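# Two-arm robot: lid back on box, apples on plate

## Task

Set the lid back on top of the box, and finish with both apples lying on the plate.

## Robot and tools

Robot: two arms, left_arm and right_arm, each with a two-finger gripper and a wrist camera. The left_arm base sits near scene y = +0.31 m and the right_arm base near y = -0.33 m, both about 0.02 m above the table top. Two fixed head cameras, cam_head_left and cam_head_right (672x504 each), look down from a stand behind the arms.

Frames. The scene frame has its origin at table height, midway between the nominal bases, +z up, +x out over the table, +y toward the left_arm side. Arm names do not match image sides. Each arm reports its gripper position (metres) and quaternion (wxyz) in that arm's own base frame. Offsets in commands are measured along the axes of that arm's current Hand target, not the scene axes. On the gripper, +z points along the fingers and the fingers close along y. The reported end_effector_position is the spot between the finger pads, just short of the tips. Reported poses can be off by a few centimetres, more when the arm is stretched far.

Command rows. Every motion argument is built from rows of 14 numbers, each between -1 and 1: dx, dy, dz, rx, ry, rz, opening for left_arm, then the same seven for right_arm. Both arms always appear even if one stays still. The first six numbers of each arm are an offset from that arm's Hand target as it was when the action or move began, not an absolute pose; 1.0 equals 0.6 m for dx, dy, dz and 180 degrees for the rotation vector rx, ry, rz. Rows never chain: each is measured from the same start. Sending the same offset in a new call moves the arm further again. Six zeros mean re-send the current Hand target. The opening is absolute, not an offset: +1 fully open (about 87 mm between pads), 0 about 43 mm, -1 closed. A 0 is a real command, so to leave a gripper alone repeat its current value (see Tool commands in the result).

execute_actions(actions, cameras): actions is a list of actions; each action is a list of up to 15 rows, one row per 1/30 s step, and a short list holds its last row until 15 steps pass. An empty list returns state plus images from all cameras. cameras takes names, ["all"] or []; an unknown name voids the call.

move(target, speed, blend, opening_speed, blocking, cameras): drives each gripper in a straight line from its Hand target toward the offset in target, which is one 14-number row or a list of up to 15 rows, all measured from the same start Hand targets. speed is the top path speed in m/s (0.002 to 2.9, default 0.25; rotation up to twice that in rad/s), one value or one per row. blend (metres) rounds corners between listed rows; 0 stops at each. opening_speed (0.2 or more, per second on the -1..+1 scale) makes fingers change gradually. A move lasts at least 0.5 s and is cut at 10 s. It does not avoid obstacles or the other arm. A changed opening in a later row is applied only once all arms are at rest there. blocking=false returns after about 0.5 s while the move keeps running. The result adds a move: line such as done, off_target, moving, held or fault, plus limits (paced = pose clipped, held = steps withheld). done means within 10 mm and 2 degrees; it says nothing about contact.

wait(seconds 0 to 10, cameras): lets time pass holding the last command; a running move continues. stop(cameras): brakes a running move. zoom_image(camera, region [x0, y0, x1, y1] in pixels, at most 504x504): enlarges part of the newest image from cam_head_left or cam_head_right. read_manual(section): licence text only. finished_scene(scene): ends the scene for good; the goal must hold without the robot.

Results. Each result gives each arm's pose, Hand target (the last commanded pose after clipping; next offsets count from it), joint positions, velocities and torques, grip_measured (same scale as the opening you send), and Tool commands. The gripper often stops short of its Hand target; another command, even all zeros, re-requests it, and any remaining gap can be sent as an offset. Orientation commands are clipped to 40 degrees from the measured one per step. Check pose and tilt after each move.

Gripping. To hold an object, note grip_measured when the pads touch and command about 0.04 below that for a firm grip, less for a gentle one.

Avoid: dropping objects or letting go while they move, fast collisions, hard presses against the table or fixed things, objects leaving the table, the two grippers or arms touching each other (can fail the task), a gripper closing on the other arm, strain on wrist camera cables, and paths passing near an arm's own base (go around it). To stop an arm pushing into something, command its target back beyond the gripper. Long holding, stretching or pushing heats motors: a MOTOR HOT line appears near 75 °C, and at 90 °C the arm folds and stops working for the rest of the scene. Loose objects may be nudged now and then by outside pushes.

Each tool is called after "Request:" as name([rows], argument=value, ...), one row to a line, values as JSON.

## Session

Request:
execute_actions(actions=[])

Request:
zoom_image(camera="cam_head_left", region=[210, 240, 390, 410])

Request:
zoom_image(camera="cam_head_right", region=[210, 240, 390, 410])

Request:
zoom_image(camera="cam_head_left", region=[360, 260, 520, 400])

Request:
zoom_image(camera="cam_head_right", region=[360, 260, 520, 400])

Scene clock: 0.00 s.
left_arm: end_effector_position=(+0.2365, +0.0059, +0.2093) grip_measured=+0.977 end_effector_quat_wxyz=(+0.467, +0.162, +0.868, -0.052) | right_arm: end_effector_position=(+0.2084, +0.0631, +0.1288) grip_measured=+0.992 end_effector_quat_wxyz=(+0.460, -0.146, +0.853, +0.200)
Joint positions: left_arm=[0.315 0.778 0.903 -0.814 0.496 0.446 0.988] | right_arm=[-0.168 0.568 0.492 -0.587 -0.63 -0.191 0.996]
Joint velocities: within noise
Joint torques (N m): no reading
Heat: left arm: 37 °C; right arm: 35 °C.
Hand target: left_arm +0.2390, +0.0066, +0.2161; +0.476, +0.164, +0.863, -0.048 | right_arm +0.2102, +0.0628, +0.1331; +0.465, -0.147, +0.850, +0.198
Tool commands: left_gripper/opening=+1.0 right_gripper/opening=+1.0

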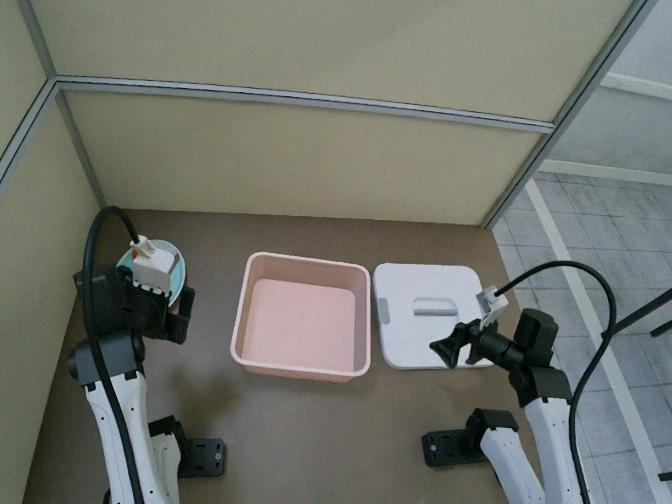

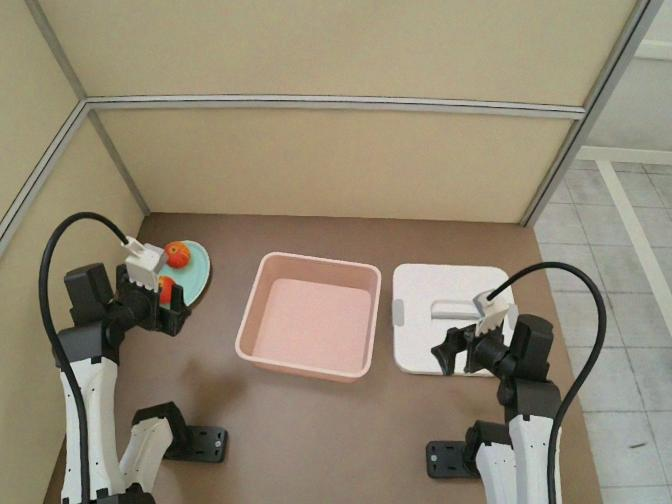

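Scaled by 2.800 from the camera's 672x504 image, which has a finer 960x720 frame.

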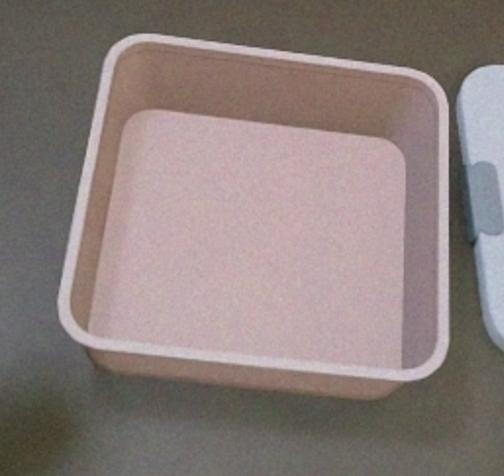

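Scaled by 2.800 from the camera's 672x504 image, which has a finer 960x720 frame.

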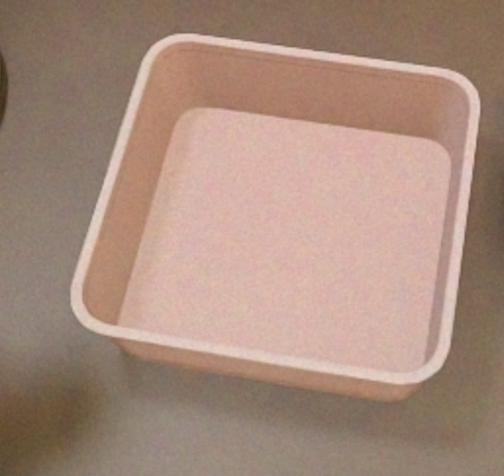

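Scaled by 3.150 from the camera's 672x504 image, which has a finer 960x720 frame.

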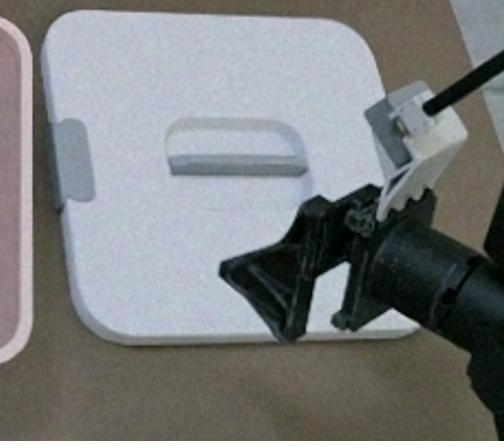

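Scaled by 3.150 from the camera's 672x504 image, which has a finer 960x720 frame.

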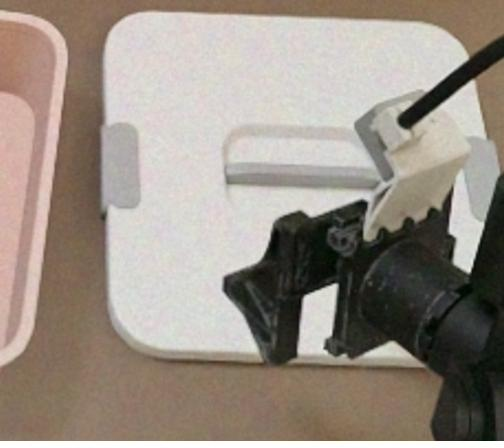

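Request:
move(target=[0,0,0,0,0,0,1,-0.0893,-0.2070,0.1153,-0.1241,0.3337,-0.3366,0.1], speed=0.5)

Request:
move(target=[0,0,0,0,0,0,1,0,-0.002,0.18,0,0,0,0.1], speed=0.3, cameras=["all"])

Request:
zoom_image(camera="cam_head_left", region=[390, 270, 490, 360])

Request:
zoom_image(camera="cam_head_right", region=[400, 270, 500, 360])

Scene clock: 22.90 s.
left_arm: end_effector_position=(+0.2365, +0.0059, +0.2093) grip_measured=+0.977 end_effector_quat_wxyz=(+0.467, +0.162, +0.868, -0.052) | right_arm: end_effector_position=(+0.3384, -0.0104, +0.1166) grip_measured=+0.100 end_effector_quat_wxyz=(+0.001, +0.683, -0.731, -0.004)
Joint positions: left_arm=[0.315 0.778 0.903 -0.814 0.496 0.446 0.988] | right_arm=[0.089 1.847 1.602 -1.332 -0.004 -1.415 0.55]
Joint torques (N m): left_arm=[-0.06 -0.68 7.38 1.81 0.19 0.07] | right_arm=[0.31 -7.12 6.53 0.21 0.02 -0.29]
Heat: left arm: 39 °C; right arm: 38 °C.
Hand target: left_arm +0.2390, +0.0066, +0.2161; +0.476, +0.164, +0.863, -0.048 | right_arm +0.3429, -0.0099, +0.1200; +0.000, +0.688, -0.726, +0.000
Off the commanded pose: left_arm 0.007 m, 1 deg | right_arm 0.006 m, 1 deg.
move: done

Scene clock: 24.20 s.
left_arm: end_effector_position=(+0.2365, +0.0059, +0.2093) grip_measured=+0.977 end_effector_quat_wxyz=(+0.467, +0.162, +0.868, -0.052) | right_arm: end_effector_position=(+0.3415, -0.0106, +0.0129) grip_measured=+0.100 end_effector_quat_wxyz=(+0.003, +0.683, -0.730, -0.003)
Joint positions: left_arm=[0.315 0.778 0.903 -0.814 0.496 0.446 0.988] | right_arm=[0.089 1.939 1.303 -0.943 -0.002 -1.416 0.55]
Joint torques (N m): left_arm=[0.12 -0.59 7.24 1.85 0.19 0.04] | right_arm=[0.29 -7.98 4.3 0.41 0 -0.26]
Heat: left arm: 40 °C; right arm: 38 °C.
Hand target: left_arm +0.2390, +0.0066, +0.2161; +0.476, +0.164, +0.863, -0.048 | right_arm +0.3441, -0.0100, +0.0120; +0.000, +0.688, -0.726, +0.000
Off the commanded pose: left_arm 0.007 m, 1 deg | right_arm 0.003 m, 1 deg.
move: done

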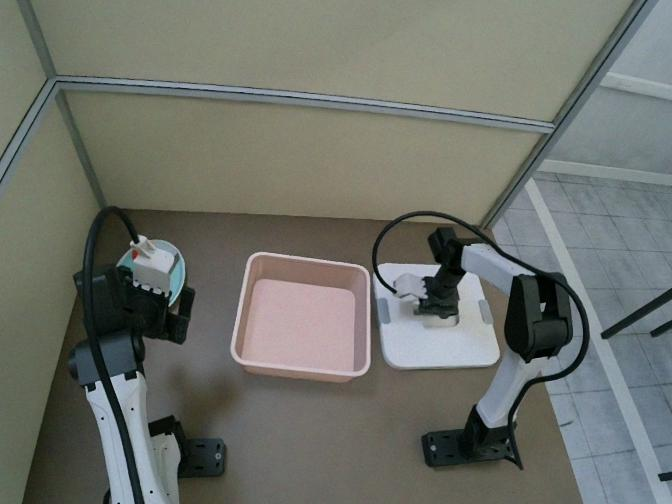

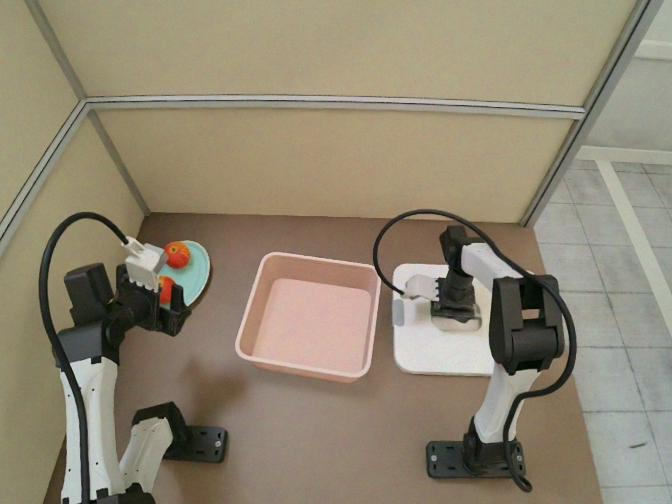

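Scaled by 5.040 from the camera's 672x504 image, which has a finer 960x720 frame.

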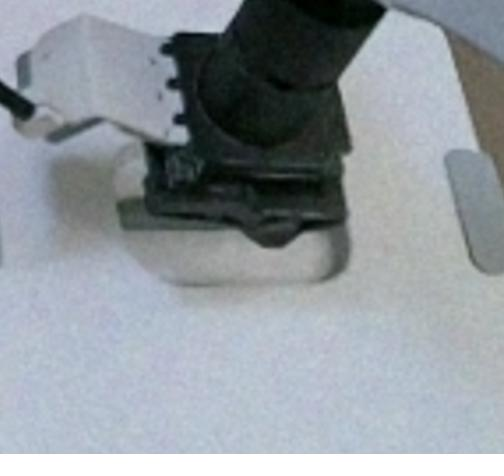

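Scaled by 5.040 from the camera's 672x504 image, which has a finer 960x720 frame.

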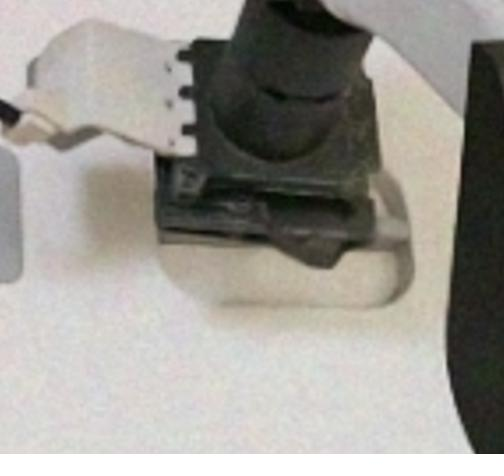

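Request:
move([
  [0,0,0,0,0,0,1,0,-0.003,0.037,0,0,0,0.1],
  [0,0,0,0,0,0,1,0,-0.003,0.037,0,0,0,-1],
  [0,0,0,0,0,0,1,0,0,-0.24,0,0,0,-1],
], speed=[0.1,0.1,0.2], opening_speed=0.8, cameras=["cam_head_left"])

Scene clock: 37.17 s.
left_arm: end_effector_position=(+0.2365, +0.0059, +0.2093) grip_measured=+0.977 end_effector_quat_wxyz=(+0.467, +0.162, +0.868, -0.052) | right_arm: end_effector_position=(+0.3416, -0.0110, +0.1417) grip_measured=-0.697 end_effector_quat_wxyz=(+0.015, +0.685, -0.728, -0.011)
Joint positions: left_arm=[0.315 0.778 0.903 -0.814 0.496 0.446 0.988] | right_arm=[0.089 1.894 1.761 -1.475 0 -1.421 0.151]
Joint torques (N m): left_arm=[0.09 -0.32 7.35 1.81 0.14 0.03] | right_arm=[0.32 -9.91 6.9 0.13 -0.01 -0.23]
Heat: left arm: 40 °C; right arm: 38 °C.
Hand target: left_arm +0.2390, +0.0066, +0.2161; +0.476, +0.164, +0.863, -0.048 | right_arm +0.3441, -0.0099, +0.1559; +0.000, +0.688, -0.726, +0.000
Off the commanded pose: left_arm 0.007 m, 1 deg | right_arm 0.015 m, 2 deg.
move: off_target (right_arm)
Images, in order (width x height): cam_head_left 672x504.

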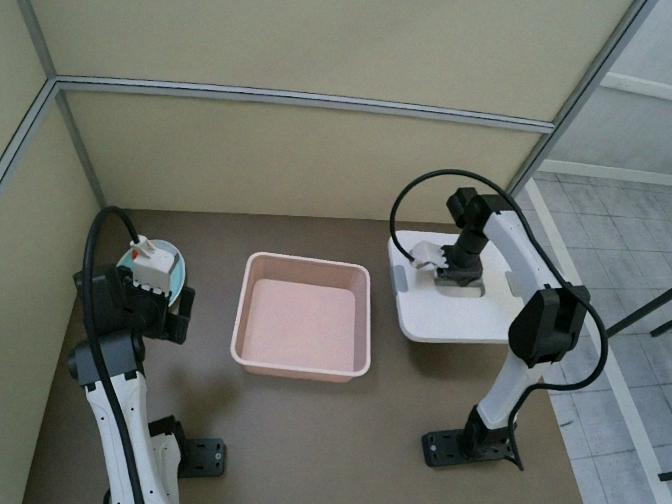

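Request:
move([
  [0,0,0,0,0,0,1,-0.608,0.0846,0,0,0,0.0311,-1],
  [0,0,0,0,0,0,1,-0.608,0.0846,0.062,0,0,0.0311,-1],
], speed=[0.25,0.1], cameras=["all"])

Request:
zoom_image(camera="cam_head_left", region=[200, 230, 400, 410])

Request:
zoom_image(camera="cam_head_right", region=[200, 230, 400, 410])

Scene clock: 44.97 s.
left_arm: end_effector_position=(+0.2365, +0.0059, +0.2093) grip_measured=+0.977 end_effector_quat_wxyz=(+0.467, +0.162, +0.868, -0.052) | right_arm: end_effector_position=(+0.3072, +0.3545, +0.1162) grip_measured=-0.698 end_effector_quat_wxyz=(+0.077, -0.659, +0.748, +0.012)
Joint positions: left_arm=[0.315 0.778 0.903 -0.814 0.496 0.446 0.988] | right_arm=[0.904 2.506 2.665 -1.573 0.005 -0.541 0.151]
Joint torques (N m): left_arm=[0.13 -0.38 7.15 1.87 0.17 0.04] | right_arm=[-0.5 -11.44 6.24 0.71 0.04 -0.1]
Heat: left arm: 41 °C; right arm: 40 °C.
Hand target: left_arm +0.2390, +0.0066, +0.2161; +0.476, +0.164, +0.863, -0.048 | right_arm +0.3128, +0.3570, +0.1185; +0.000, -0.652, +0.758, +0.000
Off the commanded pose: left_arm 0.007 m, 1 deg | right_arm 0.007 m, 9 deg.
joint read past its limit (right arm) — joint 4 (wrist pitch), lower limit.
joint sent to its limit (right arm) — joint 4 (wrist pitch), lower limit. The joint targets are off in orientation, not in position.
move: off_target (right_arm)

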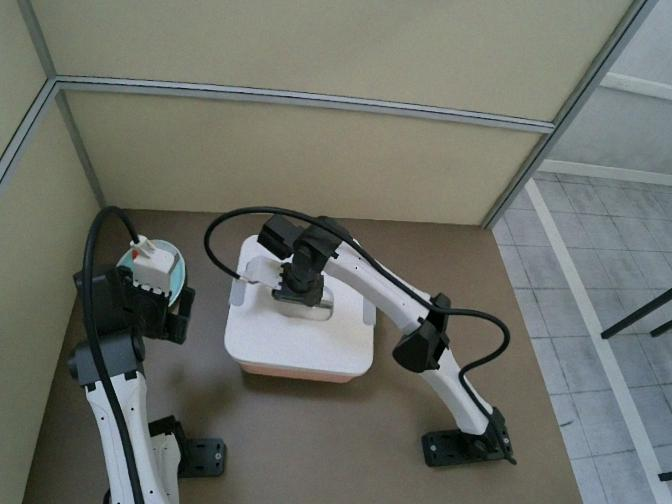

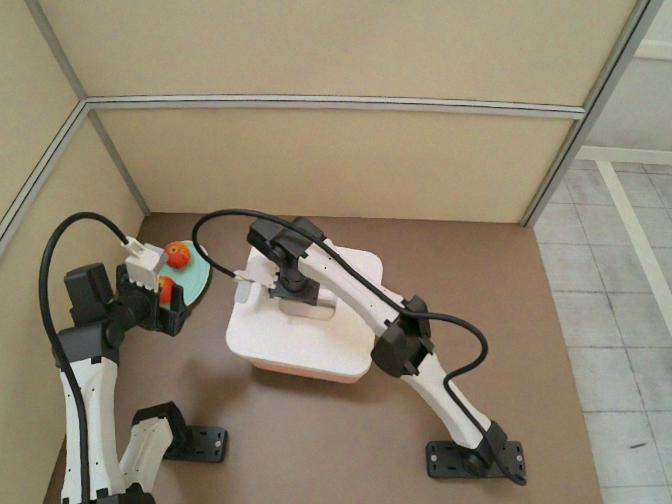

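Scaled by 2.520 from the camera's 672x504 image, which has a finer 960x720 frame.

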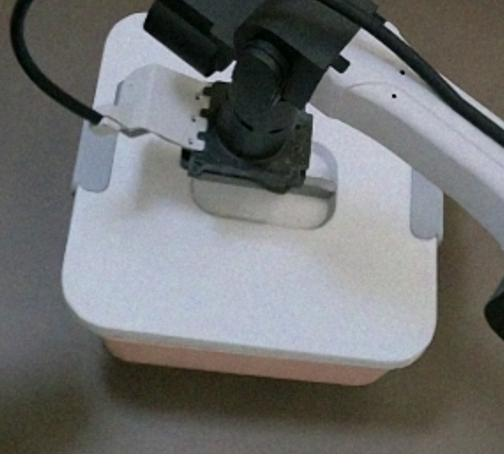

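Scaled by 2.520 from the camera's 672x504 image, which has a finer 960x720 frame.

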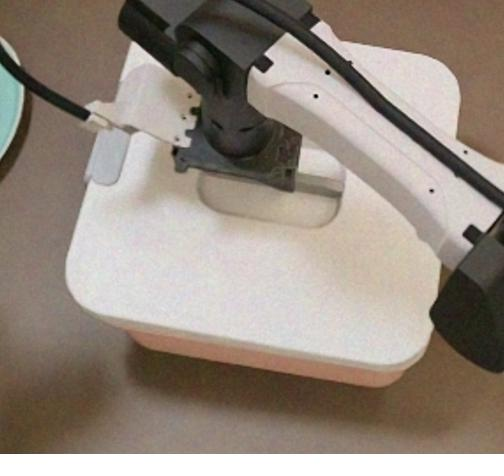

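Request:
move([
  [0,0,0,0,0,0,1,0.0091,-0.0064,0.03,0,0,0,-1],
  [0,0,0,0,0,0,1,0.0091,-0.0064,0.074,0,0,0,-1],
], speed=0.08, blend=0.005, cameras=["all"])

Request:
zoom_image(camera="cam_head_left", region=[200, 230, 400, 410])

Request:
zoom_image(camera="cam_head_right", region=[200, 230, 400, 410])

Scene clock: 53.47 s.
left_arm: end_effector_position=(+0.2365, +0.0059, +0.2093) grip_measured=+0.977 end_effector_quat_wxyz=(+0.467, +0.162, +0.868, -0.052) | right_arm: end_effector_position=(+0.3083, +0.3478, +0.0785) grip_measured=-0.698 end_effector_quat_wxyz=(+0.030, -0.655, +0.755, +0.007)
Joint positions: left_arm=[0.315 0.778 0.903 -0.814 0.496 0.446 0.988] | right_arm=[0.89 2.592 2.667 -1.586 -0.003 -0.54 0.151]
Joint torques (N m): left_arm=[0.24 -0.42 7.43 1.85 0.12 0.04] | right_arm=[-0.57 -10.88 5.61 0.67 0.09 -0.18]
Heat: left arm: 41 °C; right arm: 44 °C.
Hand target: left_arm +0.2390, +0.0066, +0.2161; +0.476, +0.164, +0.863, -0.048 | right_arm +0.3158, +0.3511, +0.0742; +0.000, -0.652, +0.758, +0.000
Off the commanded pose: left_arm 0.007 m, 1 deg | right_arm 0.009 m, 4 deg.
joint read past its limit (right arm) — joint 4 (wrist pitch), lower limit.
joint sent to its limit (right arm) — joint 4 (wrist pitch), lower limit. The joint targets are off in orientation, not in position.
move: off_target (right_arm)

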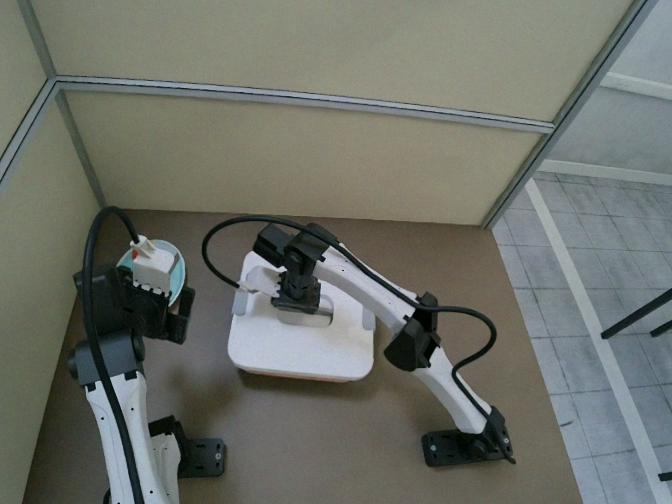

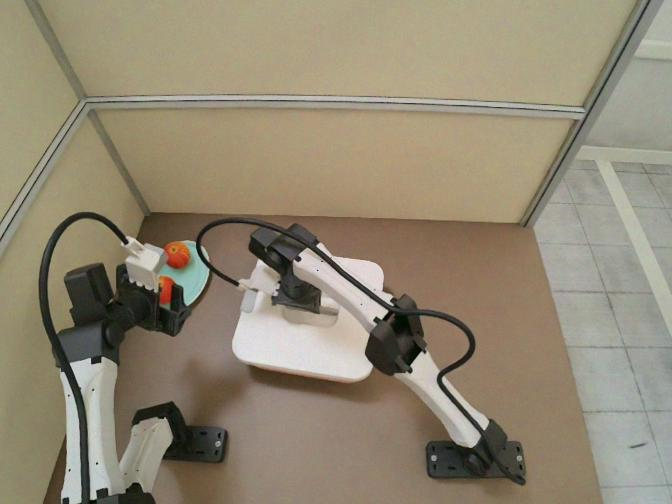

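Scaled by 2.520 from the camera's 672x504 image, which has a finer 960x720 frame.

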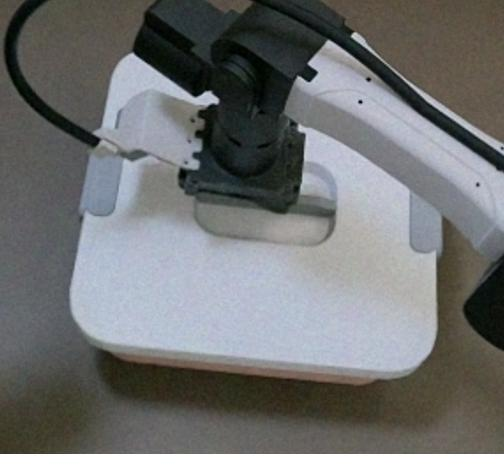

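Scaled by 2.520 from the camera's 672x504 image, which has a finer 960x720 frame.

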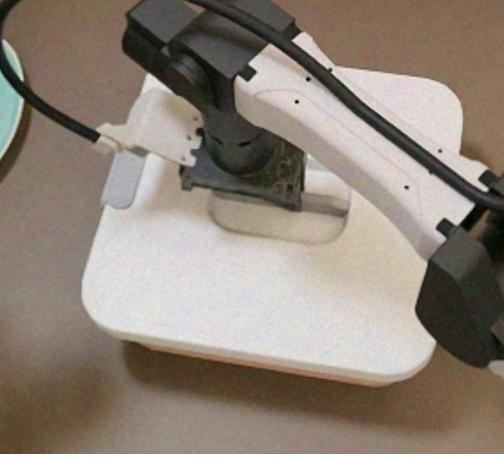

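Request:
move([
  [0,0,0,0,0,0,1,0.0044,-0.004,-0.008,0,0,0,-1],
  [0,0,0,0,0,0,1,0.0044,-0.004,0.016,0,0,0,-1],
], speed=0.06, cameras=["all"])

Request:
zoom_image(camera="cam_head_left", region=[200, 230, 400, 410])

Request:
zoom_image(camera="cam_head_right", region=[200, 230, 400, 410])

Scene clock: 62.23 s.
left_arm: end_effector_position=(+0.2365, +0.0059, +0.2093) grip_measured=+0.977 end_effector_quat_wxyz=(+0.467, +0.162, +0.868, -0.052) | right_arm: end_effector_position=(+0.3084, +0.3478, +0.0783) grip_measured=-0.698 end_effector_quat_wxyz=(+0.029, -0.656, +0.755, +0.008)
Joint positions: left_arm=[0.315 0.778 0.903 -0.814 0.496 0.446 0.988] | right_arm=[0.89 2.592 2.667 -1.586 -0.005 -0.541 0.151]
Joint torques (N m): left_arm=[0.18 -0.54 7.41 1.79 0.16 0] | right_arm=[-1.33 -9.5 5.34 0.68 0.11 -0.22]
Heat: left arm: 41 °C; right arm: 46 °C.
Hand target: left_arm +0.2390, +0.0066, +0.2161; +0.476, +0.164, +0.863, -0.048 | right_arm +0.3177, +0.3481, +0.0645; +0.000, -0.652, +0.758, +0.000
Off the commanded pose: left_arm 0.007 m, 1 deg | right_arm 0.017 m, 4 deg.
joint read past its limit (right arm) — joint 4 (wrist pitch), lower limit.
joint sent to its limit (right arm) — joint 4 (wrist pitch), lower limit. The joint targets are off in orientation, not in position.
move: off_target (right_arm)

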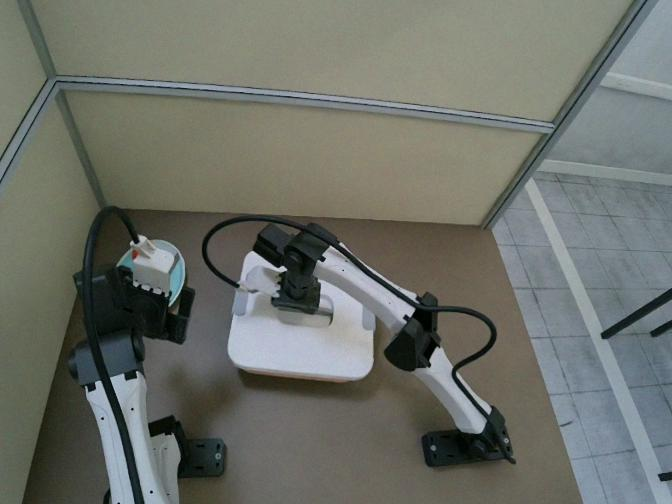

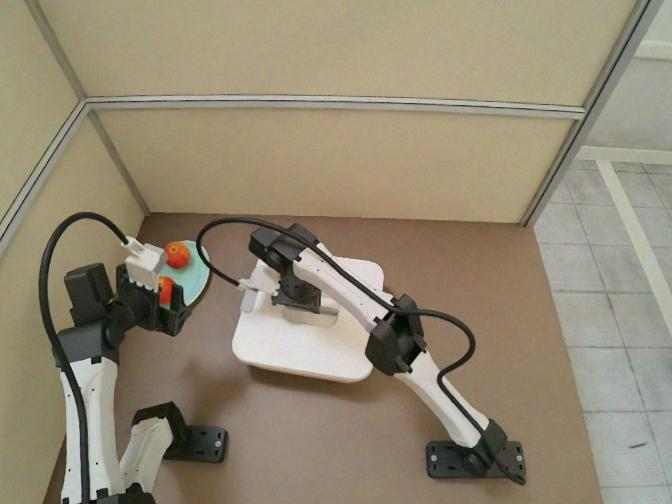

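Scaled by 2.520 from the camera's 672x504 image, which has a finer 960x720 frame.

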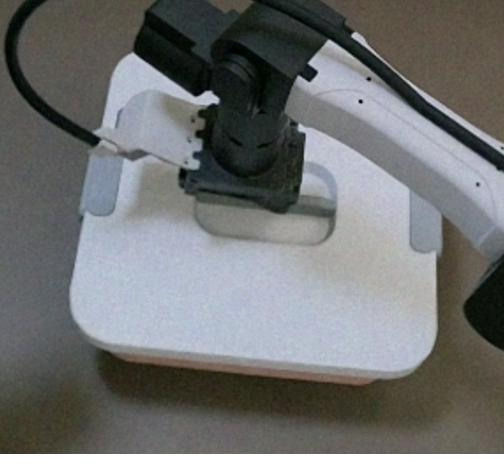

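Scaled by 2.520 from the camera's 672x504 image, which has a finer 960x720 frame.

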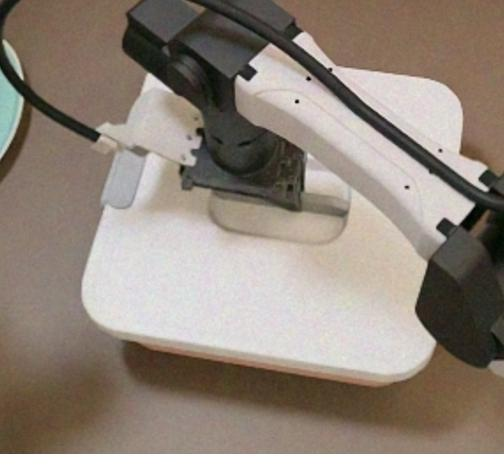

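Request:
move([
  [0,0,0,0,0,0,1,-0.004,0.008,-0.014,0,0,0,-1],
  [0,0,0,0,0,0,1,-0.004,0.008,-0.014,0,0,0,0],
  [0,0,0,0,0,0,1,0,0.008,-0.13,0,0,0,0],
  [0,0,0,0,0,0,1,0.45,0,-0.2,0,0,0,0],
], speed=[0.06,0.08,0.15,0.35], opening_speed=0.6, cameras=["all"])

Request:
zoom_image(camera="cam_head_left", region=[200, 230, 400, 410])

Request:
zoom_image(camera="cam_head_right", region=[200, 230, 400, 410])

Scene clock: 73.57 s.
left_arm: end_effector_position=(+0.2365, +0.0059, +0.2093) grip_measured=+0.977 end_effector_quat_wxyz=(+0.467, +0.162, +0.868, -0.052) | right_arm: end_effector_position=(+0.2819, +0.0814, +0.1792) grip_measured=+0.000 end_effector_quat_wxyz=(-0.003, -0.647, +0.763, -0.003)
Joint positions: left_arm=[0.315 0.778 0.903 -0.814 0.496 0.446 0.988] | right_arm=[0.405 1.757 1.738 -1.557 0.007 -1.002 0.5]
Joint torques (N m): left_arm=[0.13 -0.44 7.43 1.82 0.19 0.03] | right_arm=[0.36 -8.83 4.23 0.29 0.01 -0.32]
Heat: left arm: 41 °C; right arm: 48 °C.
Hand target: left_arm +0.2390, +0.0066, +0.2161; +0.476, +0.164, +0.863, -0.048 | right_arm +0.2772, +0.0812, +0.1848; +0.000, -0.652, +0.758, +0.000
Off the commanded pose: left_arm 0.007 m, 1 deg | right_arm 0.007 m, 1 deg.
joint sent to its limit (right arm) — joint 4 (wrist pitch), lower limit. The joint targets still meet the commanded pose.
move: done; target 2's new opening was sent with right_arm's hand 0.008 m and 4 deg from that target

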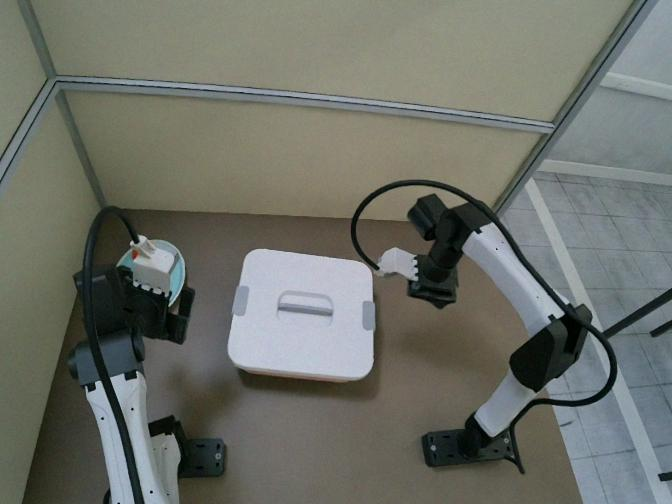

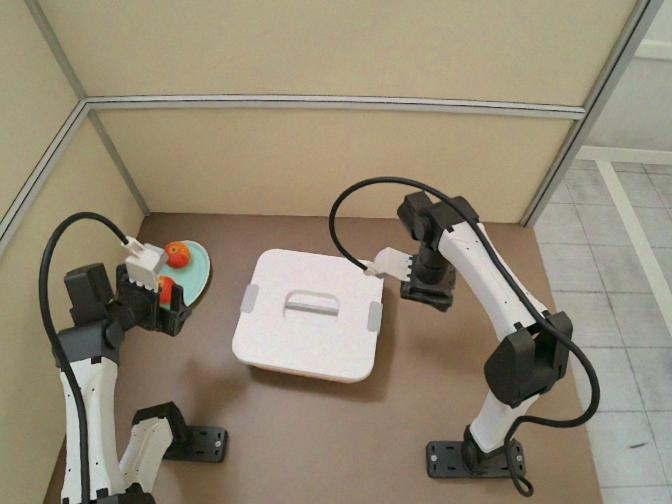

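Scaled by 2.520 from the camera's 672x504 image, which has a finer 960x720 frame.

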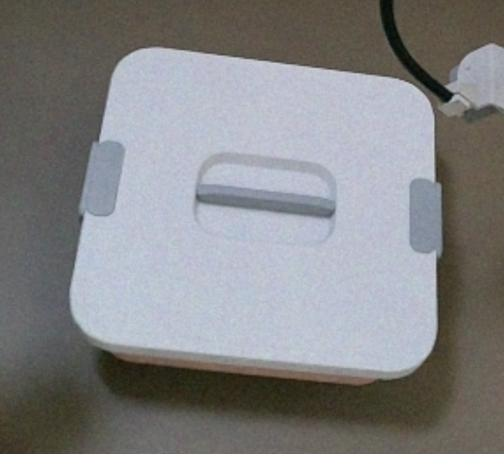

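Scaled by 2.520 from the camera's 672x504 image, which has a finer 960x720 frame.

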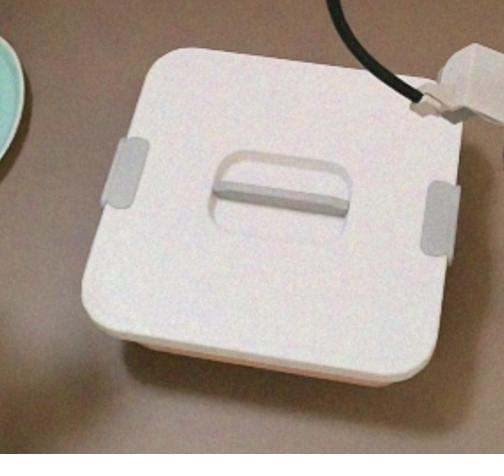

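Request:
zoom_image(camera="cam_head_left", region=[220, 340, 390, 400])

Request:
zoom_image(camera="cam_head_right", region=[220, 300, 400, 400])

Scaled by 2.965 from the camera's 672x504 image, which has a finer 960x720 frame.

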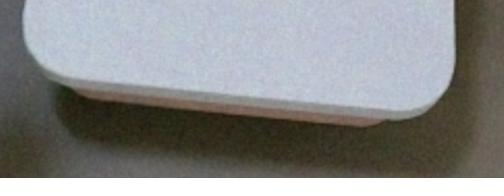

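Scaled by 2.800 from the camera's 672x504 image, which has a finer 960x720 frame.

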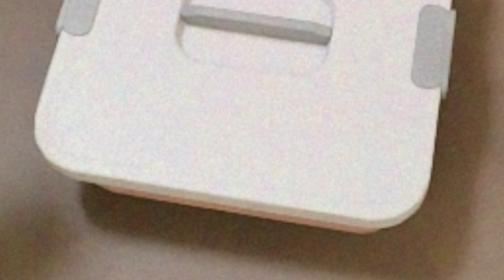

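Request:
finished_scene(scene=3)

The scene is finished: the task was done.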